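# Move the coaster can onto the turntable's orange spot

## Task

Pick up the can sitting on the coaster and set it upright on the orange spot of the turntable, without disturbing the other cans already standing on the turntable.

## Robot and tools

Robot: two Doosan M1013 arms, left_arm and right_arm, each with a Robotiq 140 two-finger gripper whose fingers can fold. Cameras: cam_head_left and cam_head_right on a fixed bar behind the arms, plus cam_left_wrist and cam_right_wrist on the grippers. cam_high and cam_low also appear as zoom names.

Frame: every hand position, orientation, velocity and target is in the scene frame. The origin is at table-top height, halfway between the two nominal arm bases. +z points up, +x points out over the table, and left_arm is on the +y side. Image sides do not match the arm names. Measured bases: left_arm at (+0.068, +0.625, 0) m and right_arm at (-0.012, -0.670, 0) m, each turned very slightly about z. Reported hand poses can be off by a few centimetres, more at long reach. end_effector_position is the point between the closed pads. The fingers point along the gripper's +z and open along its y.

A row is one flat list of 18 numbers covering both arms, with left_arm first and right_arm second. Each arm's 9 numbers are: six absolute joint target angles in radians, then gripper position, force_limit and speed. The joint order is unusual: wrist pitch (joint_5), elbow (joint_3), wrist roll (joint_6), waist (joint_1), forearm roll (joint_4), shoulder (joint_2). Every per-joint list in a result uses this same order. Joint ranges are -6.283 to 6.283 for all joints except the elbow, which is -2.792 to 2.792. Send all 18 numbers even when one arm should stay put. To hold an arm still, repeat its current "Joint targets" angles and the gripper numbers it was last sent; a 0 counts as a real command.

Gripper numbers are all in [-1, 1]:
- position: +1 is fully open (140 mm). The pads meet near -0.8. -1 closes until something blocks the fingers.
- force_limit: squeeze strength after a slow close, from about 14 N at -1 to 58 N at +1.
- speed: closing rate, from about 30 mm/s at -1 to 250 mm/s at +1. A fast close squeezes much harder.

Grip the can near the fingertips, in the outer quarter of the pads. Nearer the palm, the fingers fold and may hold loosely. Do not press the fingertips down onto a surface.

Tools:
- execute_actions(actions, cameras): actions is a list of actions. Each action is up to 15 rows, and each row is one 1/30 s control step. A short action repeats its last row. An empty list returns the full state with all camera images. cameras takes names, ["all"] or [].
- move(target, speed, blend, stop_force, zero, blocking, cameras): drives all joints toward one 18-number row, or a list of up to 15 rows, along synchronized joint paths. It does not avoid obstacles.
  - speed: rad/s for the joint with farthest to go, 0.01 to 3.92, default 0.5.
  - blend: rad of corner rounding between listed targets.
  - stop_force: 10 to 80 N. It ends an arm's path when the force estimated from the joints exceeds that much, measured from a zero taken before the move (zero=true by default). Use it with a slow speed to feel contact. Leave it out when lifting off something.
  - blocking=false returns after about 0.5 s while the move continues.
  - The result adds a "move:" line, for example done, off_target, moving, held or fault, and possibly limits=held.
- wait(seconds 0 to 10, cameras): lets time pass while the arms hold their last commands.
- stop(cameras): brakes a running move.
- zoom_image(camera, region [x0,y0,x1,y1] pixels, at most 504 by 504): enlarges part of the latest image from a camera.
- read_manual(section): licence text only.
- finished_scene(scene): ends the scene. It cannot be undone, so call it only once the can stands on the orange spot and stays there without the robot.

Reading results:
- Joint positions, Joint velocities and Joint targets: rad and rad/s in the joint order above. Joint targets are the angles the joints are heading to now.
- Tool commands: the current gripper commands.
- object_status: 0 moving, 1 blocked while opening, 2 blocked while closing (a grip), 3 reached the command or pads met (not proof of holding). It updates 0.2 to 1.7 s after contact.
- position_measured: counts, where 3 is fully open, about 139 is 60 mm, about 200 is 20 mm, and 230 is pads touching.
- "Kept back": here a call can return with 8 control steps still to run. Plan the next angles from the last row you sent.
- Other lines: Flange force (N along the gripper's axes), External joint torques, and Wrist depth (7x7 grid of distances in mm per wrist camera). Warnings include "joint sent to its limit", "joint command not followed" (the clearance check between arms), MOTOR HOT, and fault lines.

Camera calibration (K, distortion, T_world_to_cam) lets you map image pixels to scene coordinates. The head cameras may be shifted a little.

Avoid:
- Net outside force of 144 N on an arm, or joint contact torque over its limit (forearm roll, wrist pitch and wrist roll: 40.5 N m). Either stops the arm for 10 s.
- Targets past a firm contact. The arms are stiff.
- Arms touching each other, or one gripper closing on the other's fingers.
- Dropping or releasing the can while it moves.
- Knocking over the turntable cans.
- Anything leaving the table.
- Slamming fixed objects.
- Long stretched-out holds, which heat the motors.

Lower the can gently onto the spot, open the gripper, then lift clear.

Each tool is called as name(argument=value, ...), one argument or row to a line, values as JSON.

## Session

execute_actions(
  actions=[],
)

Scene clock: 0.00 s.
left_arm: end_effector_position=(+0.2793, +0.0222, +0.3202) position_measured=3 object_status=3 end_effector_quat_wxyz=(-0.420, +0.775, +0.336, +0.333) | right_arm: end_effector_position=(+0.6183, -0.6418, +0.1094) position_measured=3 object_status=3 end_effector_quat_wxyz=(+0.664, -0.016, -0.732, +0.149)
Joint names: [wrist pitch, elbow, wrist roll, waist, forearm roll, shoulder]
Joint positions: left_arm=[2.286 1.256 -0.61 -1.437 0.449 0.65] | right_arm=[2.381 1.241 -1.483 0.034 -0.198 1.007]
Joint velocities: within noise
Joint torques (N m): no reading
External joint torques (N m): no reading
Flange force (N): no reading
Wrist depth (mm): cam_left_wrist=[- 2737 557 3319 840 679 587 / - 2682 598 848 708 595 512 / - 608 691 735 613 525 463 / - 141 716 631 505 464 356 / - 120 656 557 475 151 99 / - 612 576 498 436 335 94 / - 591 511 448 398 309 297] | cam_right_wrist=[- - 2810 668 605 607 724 / - - - 703 670 626 498 / - - 3273 628 501 416 355 / - 133 492 418 358 142 268 / - 123 361 314 281 238 95 / - 299 282 252 228 206 99 / - 251 229 209 193 179 -]
Joint targets: left_arm=[2.286 1.256 -0.610 -1.437 0.449 0.650] | right_arm=[2.381 1.241 -1.483 0.034 -0.198 1.007]
Tool commands: left_gripper/position=+1.0 left_gripper/force_limit=+1.0 left_gripper/speed=+1.0 right_gripper/position=+1.0 right_gripper/force_limit=+1.0 right_gripper/speed=+1.0

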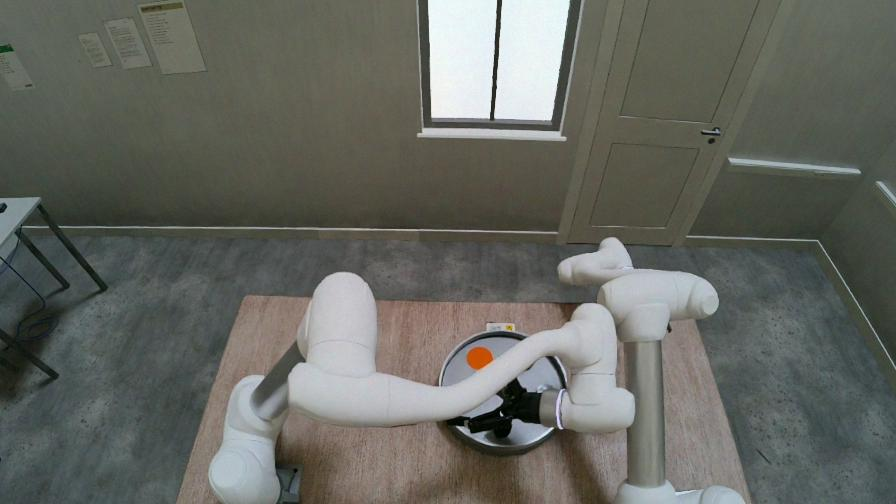

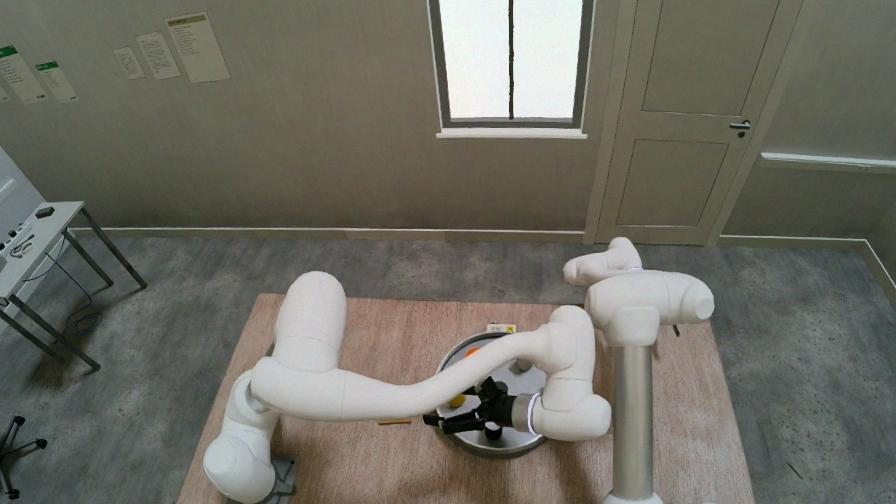

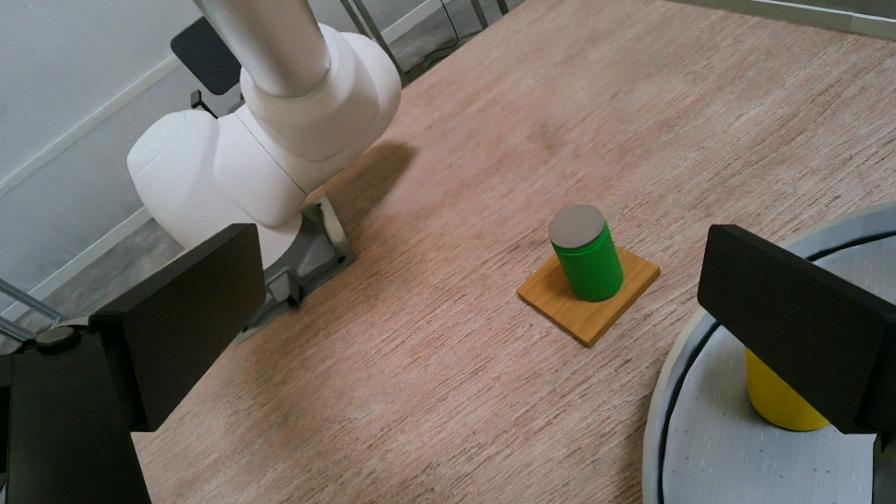

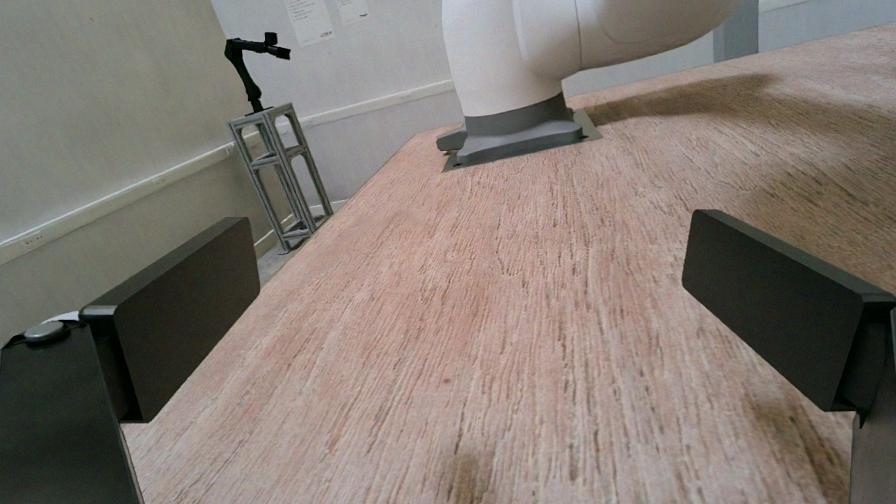

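move(
  target=[1.2246,1.938,0,-0.952,0,-0.021,1,-1,-0.5,2.381,1.241,-1.483,0.034,-0.198,1.007,1,1,1],
  speed=0.9,
  cameras=["all"],
)

Scene clock: 8.20 s.
left_arm: end_effector_position=(+0.3845, +0.2201, +0.2501) position_measured=3 object_status=3 end_effector_quat_wxyz=(+0.000, +0.956, +0.293, +0.000) | right_arm: end_effector_position=(+0.6185, -0.6419, +0.1093) position_measured=3 object_status=3 end_effector_quat_wxyz=(+0.664, -0.016, -0.732, +0.149)
Joint names: [wrist pitch, elbow, wrist roll, waist, forearm roll, shoulder]
Joint positions: left_arm=[1.225 1.938 0 -0.952 0 -0.021] | right_arm=[2.381 1.241 -1.483 0.034 -0.198 1.007]
Joint torques (N m): left_arm=[0.28 -39.76 0.31 3.17 3.92 -38] | right_arm=[2.59 -26.67 -0.32 -1.29 3.18 -122.68]
External joint torques (N m): left_arm=[-0.29 0.79 -0.31 -3.13 0.12 1.19] | right_arm=[0.09 -2.84 0.31 1.5 -0.16 5.53]
Flange force (N): left_arm=[-6.7 0.7 2.3] | right_arm=[-6.9 1.8 -15.4]
Wrist depth (mm): cam_left_wrist=[352 350 349 347 349 347 345 / 368 367 365 359 361 357 316 / 385 386 384 372 382 332 321 / 406 141 405 403 399 318 303 / - 120 426 425 418 357 99 / - 442 452 451 445 386 94 / - 478 479 479 476 410 -] | cam_right_wrist=[- - 2439 611 601 593 793 / - - 3693 716 672 621 499 / - 2020 3115 628 500 416 355 / 2119 134 499 419 358 142 267 / - 123 360 315 279 238 95 / - 300 281 252 228 206 100 / - 251 228 209 193 178 -]
Joint targets: left_arm=[1.225 1.938 0.000 -0.952 0.000 -0.021] | right_arm=[2.381 1.241 -1.483 0.034 -0.198 1.007]
move: done
camera_calibration:
cam_left_wrist: T_world_to_cam=[[0.56132, -0.827272, -0.0232519, -0.0142837], [-0.778156, -0.537142, 0.325503, 0.342964], [-0.28177, -0.164618, -0.945255, 0.526942], [0, 0, 0, 1]] pos_world=[0.423374, 0.259148, 0.386127]
cam_right_wrist: T_world_to_cam=[[-0.16607, 0.956127, -0.241333, 0.752713], [0.449349, -0.144474, -0.881597, -0.263919], [-0.877785, -0.25485, -0.405642, 0.56678], [0, 0, 0, 1]] pos_world=[0.741106, -0.613375, 0.178894]

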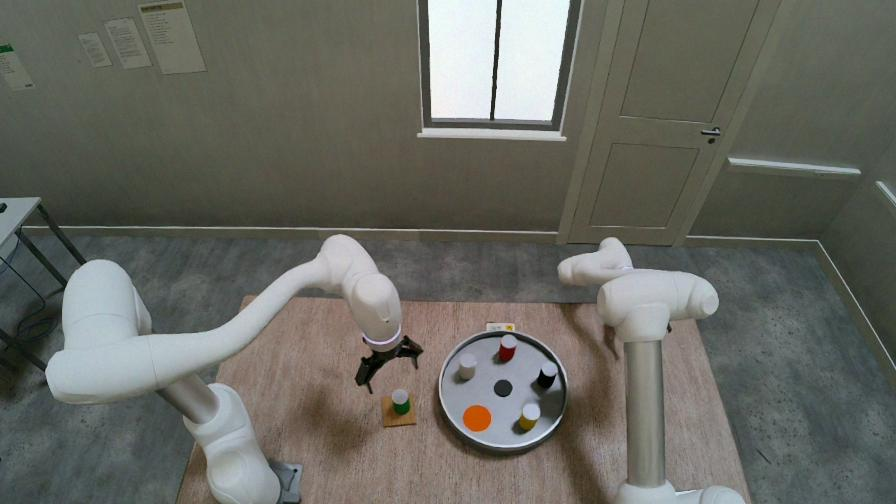

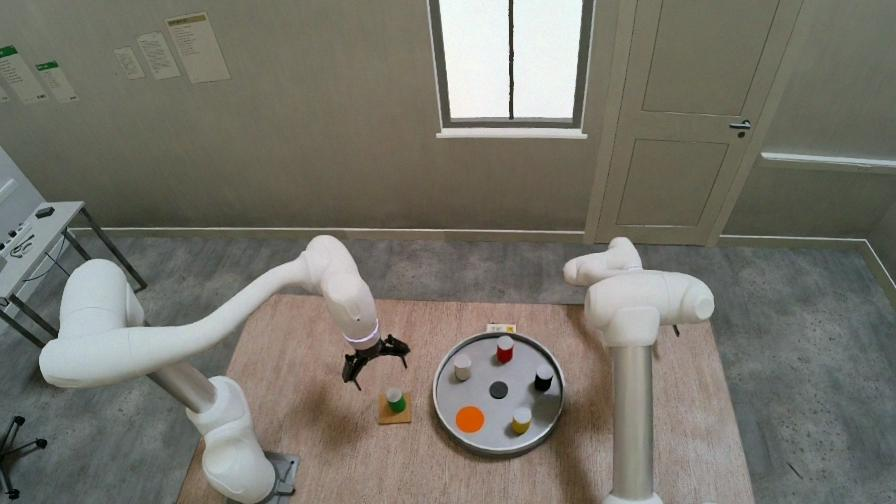

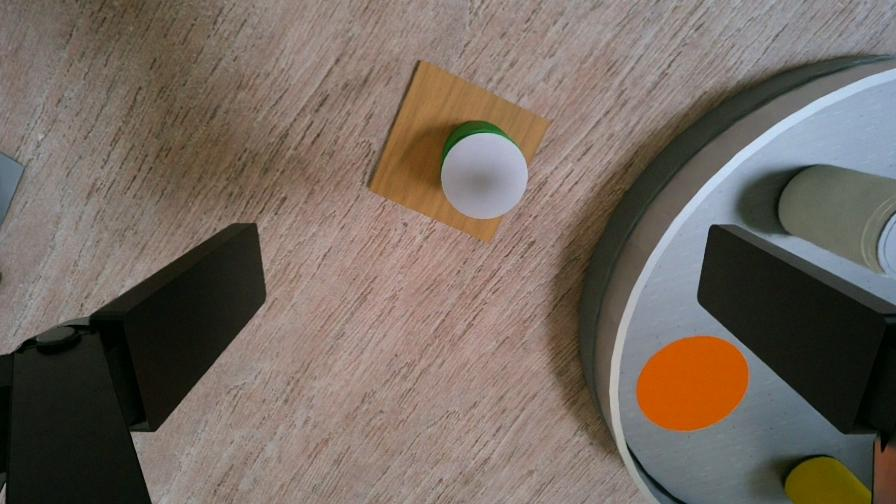

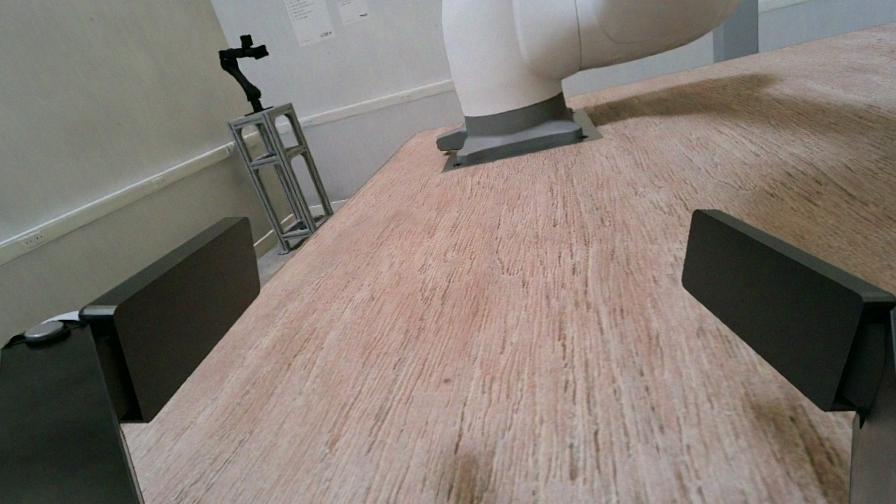

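move(
  target=[
    [0.9462,2.0946,0,-0.9412,0,0.1008,1,-1,-0.5,2.381,1.241,-1.483,0.034,-0.198,1.007,1,1,1],
    [0.9462,2.0946,0,-0.9412,0,0.1008,-1,-0.05,-1,2.381,1.241,-1.483,0.034,-0.198,1.007,1,1,1],
  ],
  speed=0.3,
  cameras=["cam_head_left","cam_head_right","cam_left_wrist"],
)

Scene clock: 14.13 s.
left_arm: end_effector_position=(+0.3906, +0.2211, +0.1099) position_measured=152 object_status=2 end_effector_quat_wxyz=(+0.000, +0.954, +0.298, +0.000) | right_arm: end_effector_position=(+0.6185, -0.6419, +0.1093) position_measured=3 object_status=3 end_effector_quat_wxyz=(+0.664, -0.016, -0.732, +0.149)
Joint names: [wrist pitch, elbow, wrist roll, waist, forearm roll, shoulder]
Joint positions: left_arm=[0.946 2.095 0 -0.941 0 0.101] | right_arm=[2.381 1.241 -1.483 0.034 -0.198 1.007]
Joint torques (N m): left_arm=[-0.26 -29.65 0.33 3.15 3.36 -40.03] | right_arm=[2.66 -26.96 -0.26 -1.17 3.26 -122.73]
External joint torques (N m): left_arm=[0.25 -3.9 -0.33 -3.15 0.13 -3.64] | right_arm=[0.02 -2.56 0.25 1.57 -0.23 5.29]
Flange force (N): left_arm=[-6.7 1.2 -8.2] | right_arm=[-6.6 1.8 -14.2]
Wrist depth (mm): cam_left_wrist=[223 223 222 222 221 221 220 / 234 234 234 223 230 231 230 / 246 245 242 211 233 243 230 / 259 258 254 - 145 251 204 / 273 93 93 276 138 91 185 / - - - 286 286 71 73 / - - - 304 303 - -] | cam_right_wrist=[- 4104 3315 658 614 - 763 / - - 3232 728 665 623 498 / - - 3232 632 501 414 354 / - 134 502 420 357 142 267 / - 123 359 314 279 238 95 / - 300 281 251 228 206 99 / - 251 229 209 192 178 -]
Joint targets: left_arm=[0.946 2.095 0.000 -0.941 0.000 0.101] | right_arm=[2.381 1.241 -1.483 0.034 -0.198 1.007]
move: done
camera_calibration:
cam_left_wrist: T_world_to_cam=[[0.570266, -0.821135, -0.0231219, -0.025045], [-0.772299, -0.545516, 0.325525, 0.393443], [-0.279914, -0.167779, -0.945251, 0.396277], [0, 0, 0, 1]] pos_world=[0.429061, 0.260551, 0.245927]
Images, in order (width x height): cam_head_left 896x504, cam_head_right 896x504, cam_left_wrist 896x504.

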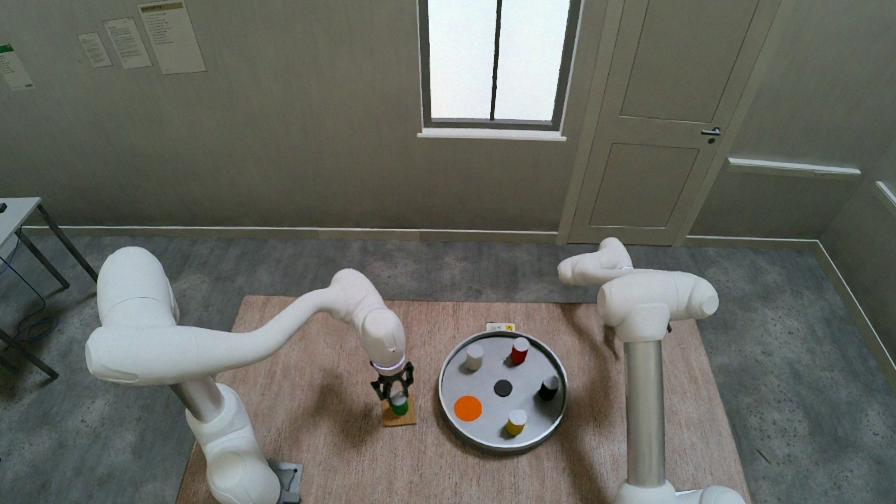

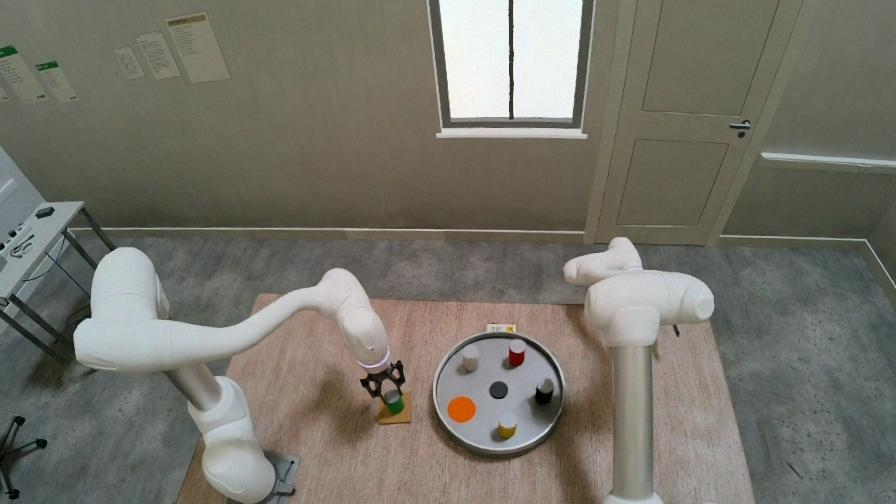

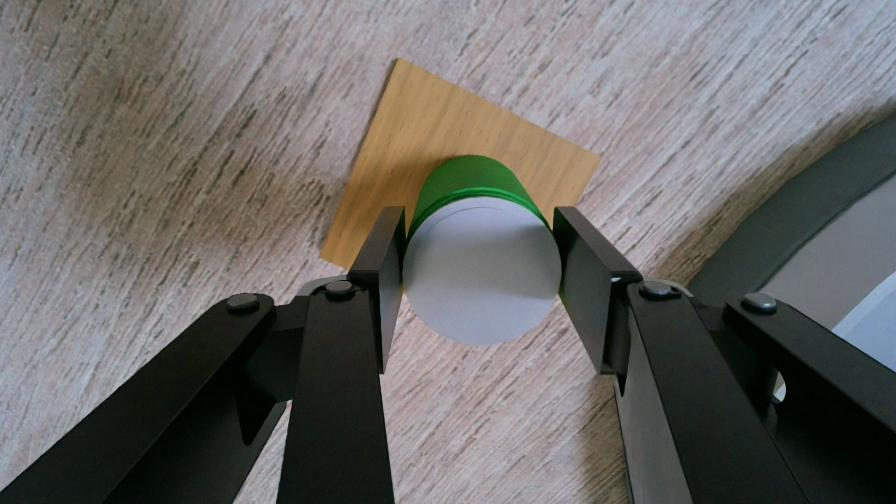

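move(
  target=[1.2435,1.92,0,-0.9412,0,-0.0219,-1,-0.05,-1,2.381,1.241,-1.483,0.034,-0.198,1.007,1,1,1],
  speed=0.3,
  cameras=["cam_head_left","cam_left_wrist"],
)

wait(
  seconds=1.5,
  cameras=["cam_head_left"],
)

wait(
  seconds=1.5,
  cameras=["cam_head_left"],
)

Scene clock: 16.20 s.
left_arm: end_effector_position=(+0.3905, +0.2212, +0.2601) position_measured=152 object_status=2 end_effector_quat_wxyz=(+0.000, +0.954, +0.298, +0.000) | right_arm: end_effector_position=(+0.6185, -0.6419, +0.1093) position_measured=3 object_status=3 end_effector_quat_wxyz=(+0.664, -0.016, -0.732, +0.149)
Joint names: [wrist pitch, elbow, wrist roll, waist, forearm roll, shoulder]
Joint positions: left_arm=[1.243 1.92 0 -0.941 0 -0.022] | right_arm=[2.381 1.241 -1.483 0.034 -0.198 1.007]
Joint torques (N m): left_arm=[0.17 -41.61 0.28 2.83 3.98 -39.29] | right_arm=[2.64 -26.96 -0.32 -0.85 3.13 -122.93]
External joint torques (N m): left_arm=[-0.18 2.44 -0.28 -2.72 0.09 2.34] | right_arm=[0.04 -2.73 0.3 0.94 -0.09 5.38]
Flange force (N): left_arm=[-5.8 -0.1 4.9] | right_arm=[-6.9 1.4 -14.7]
Wrist depth (mm): cam_left_wrist=[360 360 359 358 358 356 354 / 376 377 375 367 373 369 325 / 396 394 394 198 388 340 338 / 417 416 407 152 139 344 353 / 437 93 93 450 138 91 367 / - - - 461 460 70 73 / - - - 492 491 - -] | cam_right_wrist=[2535 2510 4536 635 605 585 732 / - - 3115 675 661 624 497 / - - 3747 628 499 415 356 / - 133 501 420 358 142 268 / - 123 360 315 280 238 95 / - 300 281 251 228 206 99 / - 252 229 209 193 178 -]
Joint targets: left_arm=[1.244 1.920 0.000 -0.941 0.000 -0.022] | right_arm=[2.381 1.241 -1.483 0.034 -0.198 1.007]
move: done
camera_calibration:
cam_left_wrist: T_world_to_cam=[[0.570307, -0.821103, -0.0232264, -0.0214173], [-0.772266, -0.545593, 0.325473, 0.344553], [-0.279919, -0.167683, -0.945266, 0.538226], [0, 0, 0, 1]] pos_world=[0.428961, 0.260651, 0.396127]
Images, in order (width x height): cam_head_left 896x504, cam_left_wrist 896x504.

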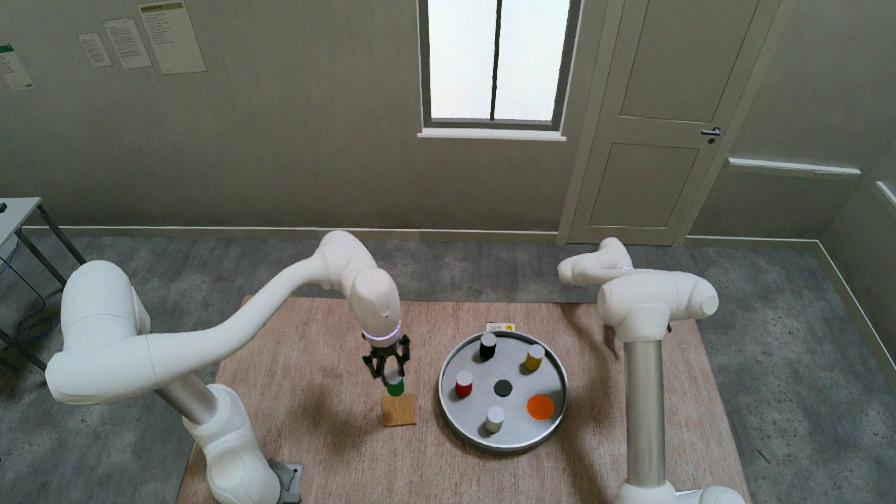

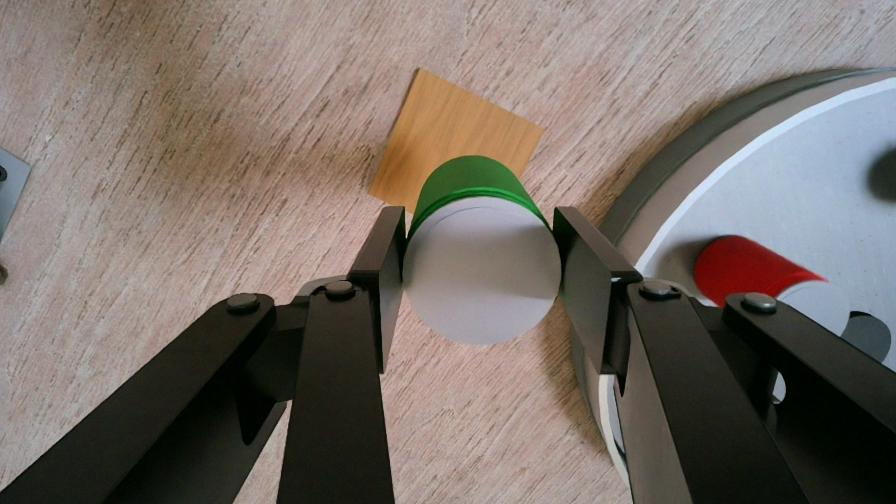

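Scene clock: 17.70 s.
left_arm: end_effector_position=(+0.3905, +0.2212, +0.2601) position_measured=152 object_status=2 end_effector_quat_wxyz=(+0.000, +0.954, +0.298, +0.000) | right_arm: end_effector_position=(+0.6185, -0.6419, +0.1093) position_measured=3 object_status=3 end_effector_quat_wxyz=(+0.664, -0.016, -0.732, +0.149)
Joint names: [wrist pitch, elbow, wrist roll, waist, forearm roll, shoulder]
Joint positions: left_arm=[1.243 1.92 0 -0.941 0 -0.022] | right_arm=[2.381 1.241 -1.483 0.034 -0.198 1.007]
Joint torques (N m): left_arm=[0.14 -41.36 0.27 3.15 3.95 -39.53] | right_arm=[2.63 -26.81 -0.37 -1.22 3.21 -122.53]
External joint torques (N m): left_arm=[-0.16 2.2 -0.27 -3.18 0.11 2.84] | right_arm=[0.05 -2.74 0.35 0.99 -0.19 5.38]
Flange force (N): left_arm=[-6.6 1.1 4.8] | right_arm=[-6.9 1.3 -14.8]
Wrist depth (mm): cam_left_wrist=[359 358 359 359 358 356 355 / 377 376 376 367 372 367 325 / 395 395 394 198 389 340 338 / 418 417 408 - 138 353 356 / 435 93 93 162 138 91 367 / - - - 463 461 70 73 / - - - 491 489 - -] | cam_right_wrist=[- - 2873 624 601 567 743 / - - 3232 699 714 623 494 / - - 3447 628 504 418 355 / - 133 501 420 359 142 268 / - 123 362 315 280 237 95 / - 299 281 251 228 206 100 / - 251 228 209 193 179 -]
Joint targets: left_arm=[1.244 1.920 0.000 -0.941 0.000 -0.022] | right_arm=[2.381 1.241 -1.483 0.034 -0.198 1.007]
Tool commands: left_gripper/position=-1.0 left_gripper/force_limit=-0.05 left_gripper/speed=-1.0 right_gripper/position=+1.0 right_gripper/force_limit=+1.0 right_gripper/speed=+1.0
wait: 1.50 s; at rest by 0.17 s
Images, in order (width x height): cam_head_left 896x504.

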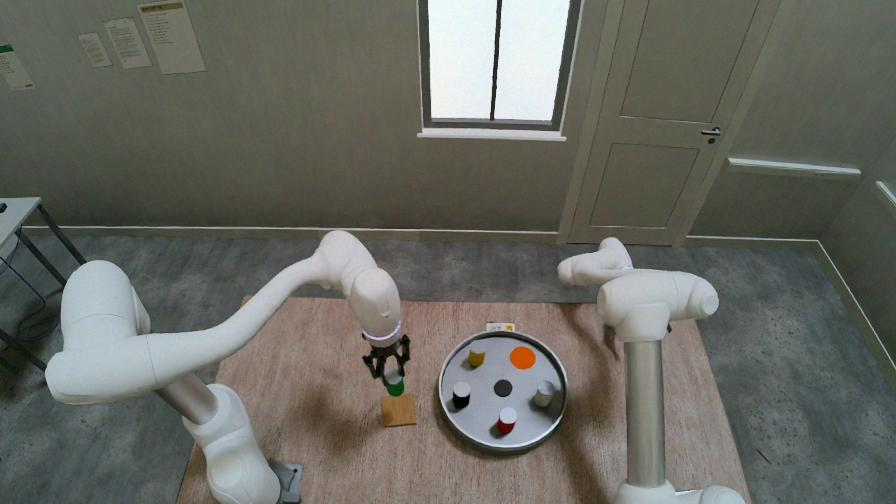

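Scene clock: 19.20 s.
left_arm: end_effector_position=(+0.3905, +0.2212, +0.2601) position_measured=152 object_status=2 end_effector_quat_wxyz=(+0.000, +0.954, +0.298, +0.000) | right_arm: end_effector_position=(+0.6185, -0.6419, +0.1093) position_measured=3 object_status=3 end_effector_quat_wxyz=(+0.664, -0.016, -0.732, +0.149)
Joint names: [wrist pitch, elbow, wrist roll, waist, forearm roll, shoulder]
Joint positions: left_arm=[1.244 1.92 0 -0.941 0 -0.022] | right_arm=[2.381 1.241 -1.483 0.034 -0.198 1.007]
Joint torques (N m): left_arm=[0.13 -41.55 0.35 3.38 4.01 -39.69] | right_arm=[2.6 -27.02 -0.35 -1.18 3.19 -122.69]
External joint torques (N m): left_arm=[-0.14 2.3 -0.35 -3.38 0.07 2.77] | right_arm=[0.08 -2.61 0.34 1.35 -0.16 5.2]
Flange force (N): left_arm=[-7.2 0.9 4.9] | right_arm=[-6.5 1.7 -14.3]
Wrist depth (mm): cam_left_wrist=[360 359 358 359 357 355 356 / 378 378 376 369 374 369 325 / 396 395 394 198 388 339 - / 417 417 406 - 139 356 359 / 436 93 93 162 120 93 367 / - - - 460 462 70 73 / - - - 492 490 - -] | cam_right_wrist=[- - 4788 635 610 607 791 / - - - 689 660 624 496 / - - 3115 629 498 416 356 / - 133 502 418 358 142 267 / - 123 361 313 280 238 95 / - 298 281 251 227 206 100 / - 251 229 210 193 178 -]
Joint targets: left_arm=[1.244 1.920 0.000 -0.941 0.000 -0.022] | right_arm=[2.381 1.241 -1.483 0.034 -0.198 1.007]
Tool commands: left_gripper/position=-1.0 left_gripper/force_limit=-0.05 left_gripper/speed=-1.0 right_gripper/position=+1.0 right_gripper/force_limit=+1.0 right_gripper/speed=+1.0
wait: 1.50 s; at rest by 0.17 s
Images, in order (width x height): cam_head_left 896x504.

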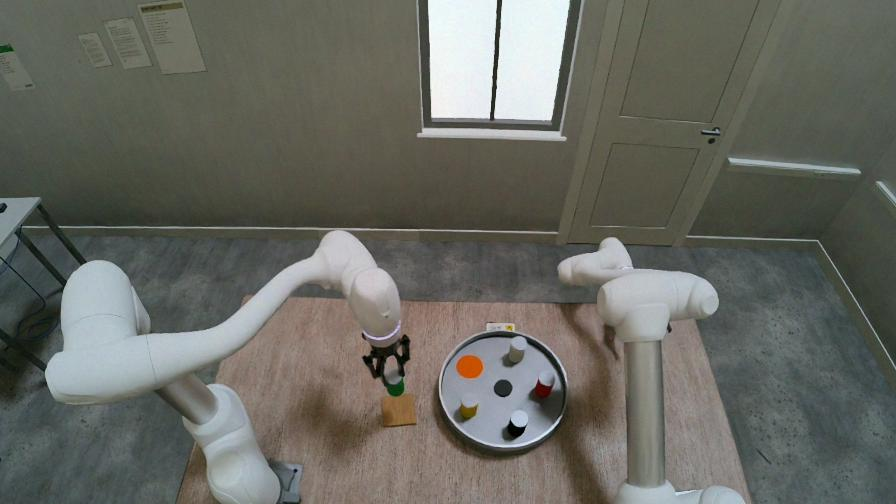

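zoom_image(
  camera="cam_head_left",
  region=[420, 310, 590, 470],
)

Scaled by 2.965 from the camera's 896x504 image, which has a finer 1280x720 frame.

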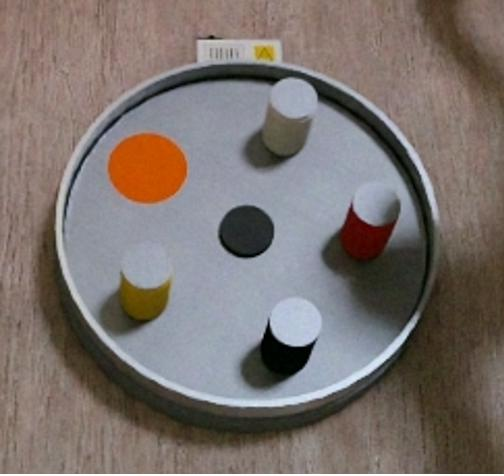

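move(
  target=[
    [1.3968,1.2898,0,-1.1119,0,0.4550,-1,-0.05,-1,2.381,1.241,-1.483,0.034,-0.198,1.007,1,1,1],
    [1.2256,1.4164,0,-1.1119,0,0.4996,-1,-0.05,-1,2.381,1.241,-1.483,0.034,-0.198,1.007,1,1,1],
  ],
  speed=[0.5,0.2],
  blend=[0.03,0],
  cameras=["all"],
)

move(
  target=[1.1860,1.4413,0,-1.1119,0,0.5143,-1,-0.05,-1,2.381,1.241,-1.483,0.034,-0.198,1.007,1,1,1],
  speed=0.014,
  stop_force=10,
  cameras=["cam_head_left","cam_left_wrist"],
)

Scene clock: 28.20 s.
left_arm: end_effector_position=(+0.4467, -0.1063, +0.1751) position_measured=152 object_status=2 end_effector_quat_wxyz=(+0.000, +0.976, +0.216, +0.000) | right_arm: end_effector_position=(+0.6185, -0.6419, +0.1093) position_measured=3 object_status=3 end_effector_quat_wxyz=(+0.664, -0.016, -0.732, +0.149)
Joint names: [wrist pitch, elbow, wrist roll, waist, forearm roll, shoulder]
Joint positions: left_arm=[1.226 1.416 0 -1.112 0 0.5] | right_arm=[2.381 1.241 -1.483 0.034 -0.198 1.007]
Joint torques (N m): left_arm=[0.16 -40.91 0.33 3.29 3.95 -93.47] | right_arm=[2.66 -26.69 -0.33 -1.27 3.17 -122.7]
External joint torques (N m): left_arm=[-0.17 1.83 -0.33 -3.34 0.1 5.29] | right_arm=[0.02 -2.94 0.32 1.17 -0.14 5.25]
Flange force (N): left_arm=[-4.3 3.6 5.1] | right_arm=[-6.8 1.5 -15.2]
Wrist depth (mm): cam_left_wrist=[222 233 228 232 231 231 231 / 236 245 244 243 243 242 241 / 248 257 256 211 252 254 253 / 259 267 257 153 146 239 189 / 342 93 93 160 120 91 184 / - - - 300 - 70 73 / - - - 316 - - -] | cam_right_wrist=[- 3641 3591 631 607 598 718 / - - - 677 660 624 499 / - - 3315 628 502 415 355 / - 133 503 420 359 142 268 / - 123 360 314 280 238 95 / - 300 280 251 228 206 99 / - 251 229 210 193 178 -]
Joint targets: left_arm=[1.226 1.416 0.000 -1.112 0.000 0.500] | right_arm=[2.381 1.241 -1.483 0.034 -0.198 1.007]
move: done
camera_calibration:
cam_left_wrist: T_world_to_cam=[[0.422504, -0.906066, -0.0231332, -0.267369], [-0.853734, -0.406413, 0.325526, 0.288167], [-0.304349, -0.117787, -0.94525, 0.43493], [0, 0, 0, 1]] pos_world=[0.491353, -0.0739099, 0.311127]
cam_right_wrist: T_world_to_cam=[[-0.16607, 0.956127, -0.241333, 0.752713], [0.449349, -0.144474, -0.881597, -0.263919], [-0.877785, -0.25485, -0.405642, 0.56678], [0, 0, 0, 1]] pos_world=[0.741106, -0.613375, 0.178894]

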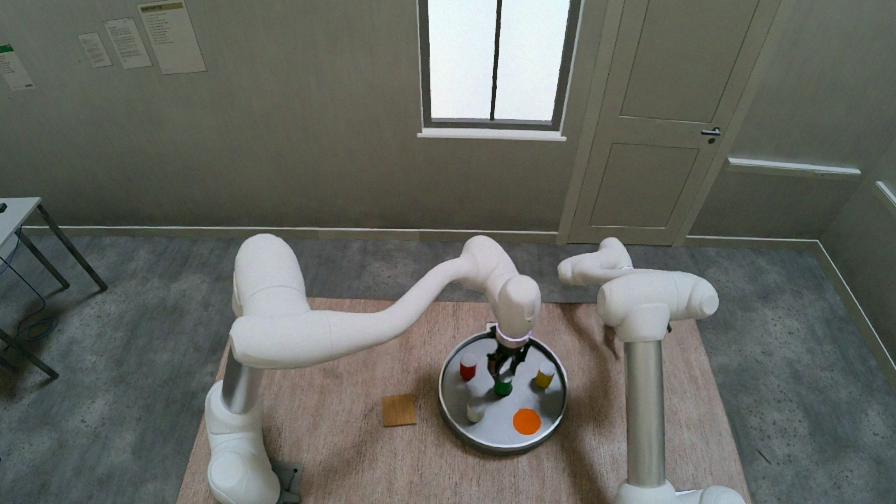

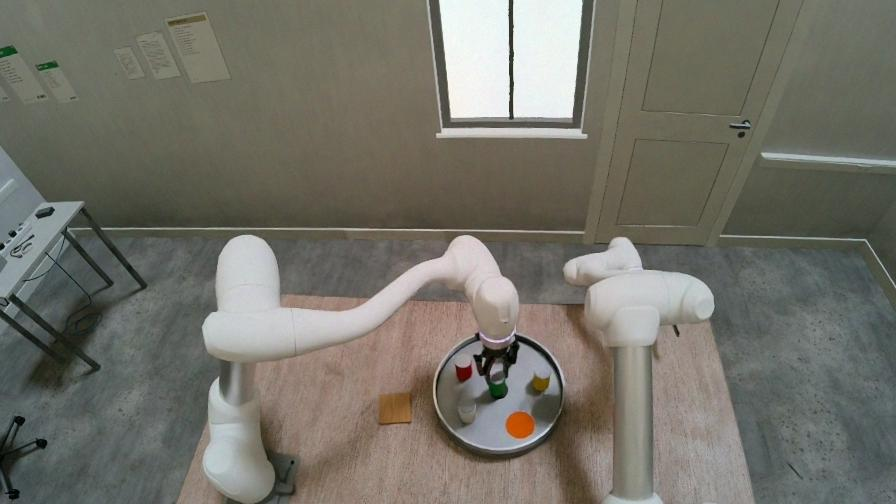

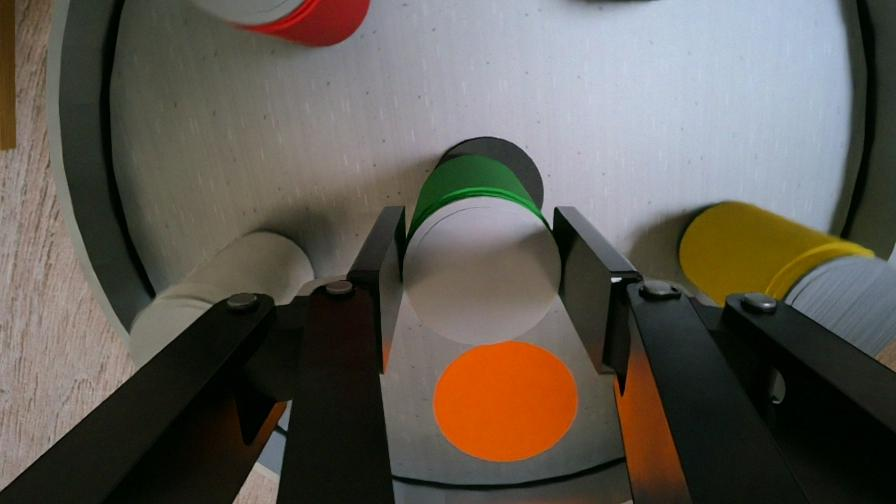

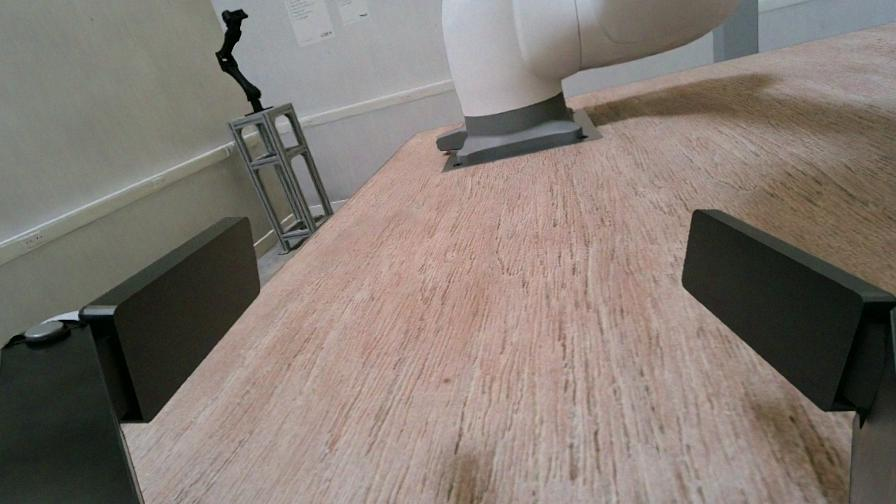

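Scene clock: 30.57 s.
left_arm: end_effector_position=(+0.4468, -0.1065, +0.1594) position_measured=152 object_status=2 end_effector_quat_wxyz=(+0.000, +0.976, +0.216, +0.000) | right_arm: end_effector_position=(+0.6185, -0.6419, +0.1093) position_measured=3 object_status=3 end_effector_quat_wxyz=(+0.664, -0.016, -0.732, +0.149)
Joint names: [wrist pitch, elbow, wrist roll, waist, forearm roll, shoulder]
Joint positions: left_arm=[1.201 1.432 0 -1.112 0 0.509] | right_arm=[2.381 1.241 -1.483 0.034 -0.198 1.007]
Joint torques (N m): left_arm=[0.33 -30.37 0.42 4.22 4.52 -78.91] | right_arm=[2.61 -26.98 -0.36 -1.55 3.17 -122.88]
External joint torques (N m): left_arm=[-0.33 -8.26 -0.42 -4.24 -0.52 -9.6] | right_arm=[0.06 -2.42 0.35 1.49 -0.17 5.88]
Flange force (N): left_arm=[-5.5 4.9 -13.3] | right_arm=[-7.2 2.0 -14.6]
Wrist depth (mm): cam_left_wrist=[218 219 219 219 218 221 216 / 228 229 229 229 228 227 227 / 237 241 240 198 237 239 239 / 237 208 248 - 151 246 248 / - 93 93 160 138 91 184 / - - - 275 282 70 73 / - - - 217 295 - -] | cam_right_wrist=[- - 3042 628 605 1293 703 / - - 3192 684 668 628 496 / - - 2905 628 499 419 355 / - 133 491 418 359 142 268 / - 123 361 315 280 238 95 / - 299 281 251 228 207 99 / - 251 229 209 193 178 -]
Joint targets: left_arm=[1.201 1.432 0.000 -1.112 0.000 0.509] | right_arm=[2.381 1.241 -1.483 0.034 -0.198 1.007]
move: contact (left_arm); left_arm: the wrist pitch is farthest, 0.015 rad from its target
camera_calibration:
cam_left_wrist: T_world_to_cam=[[0.422487, -0.906082, -0.0227929, -0.268048], [-0.853779, -0.406289, 0.325562, 0.293303], [-0.304246, -0.118085, -0.945246, 0.420022], [0, 0, 0, 1]] pos_world=[0.491453, -0.0741093, 0.295426]
Images, in order (width x height): cam_head_left 896x504, cam_left_wrist 896x504.

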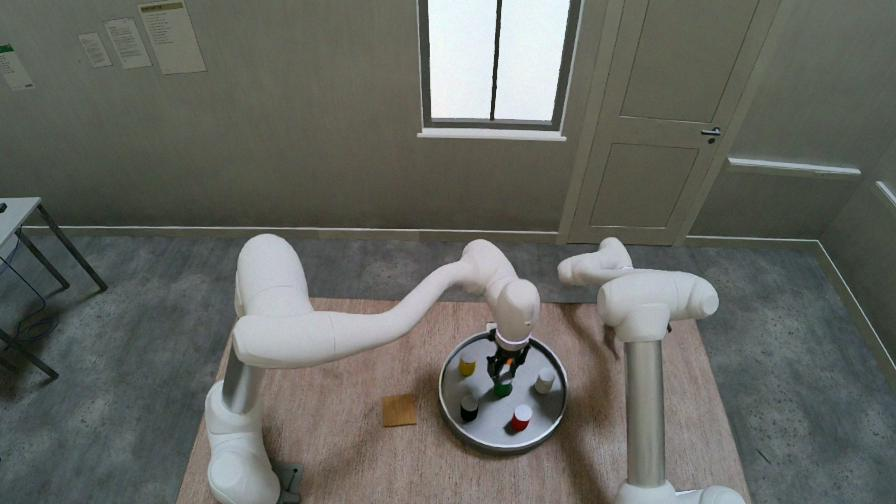

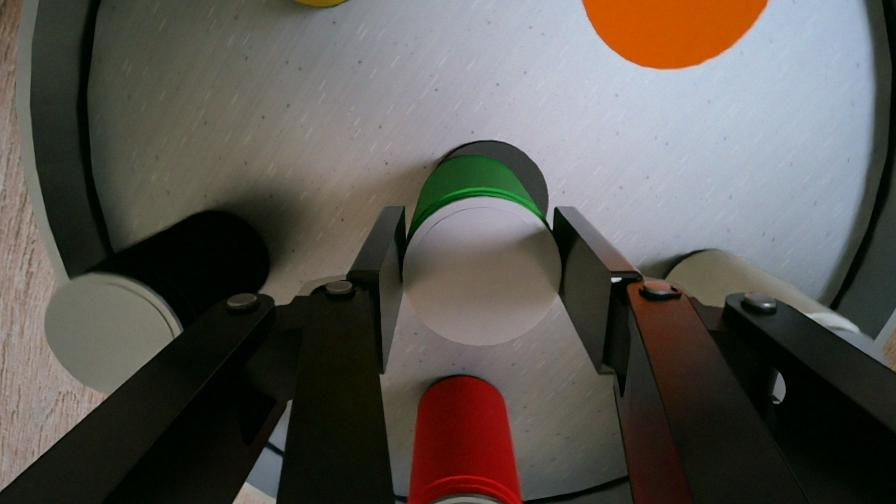

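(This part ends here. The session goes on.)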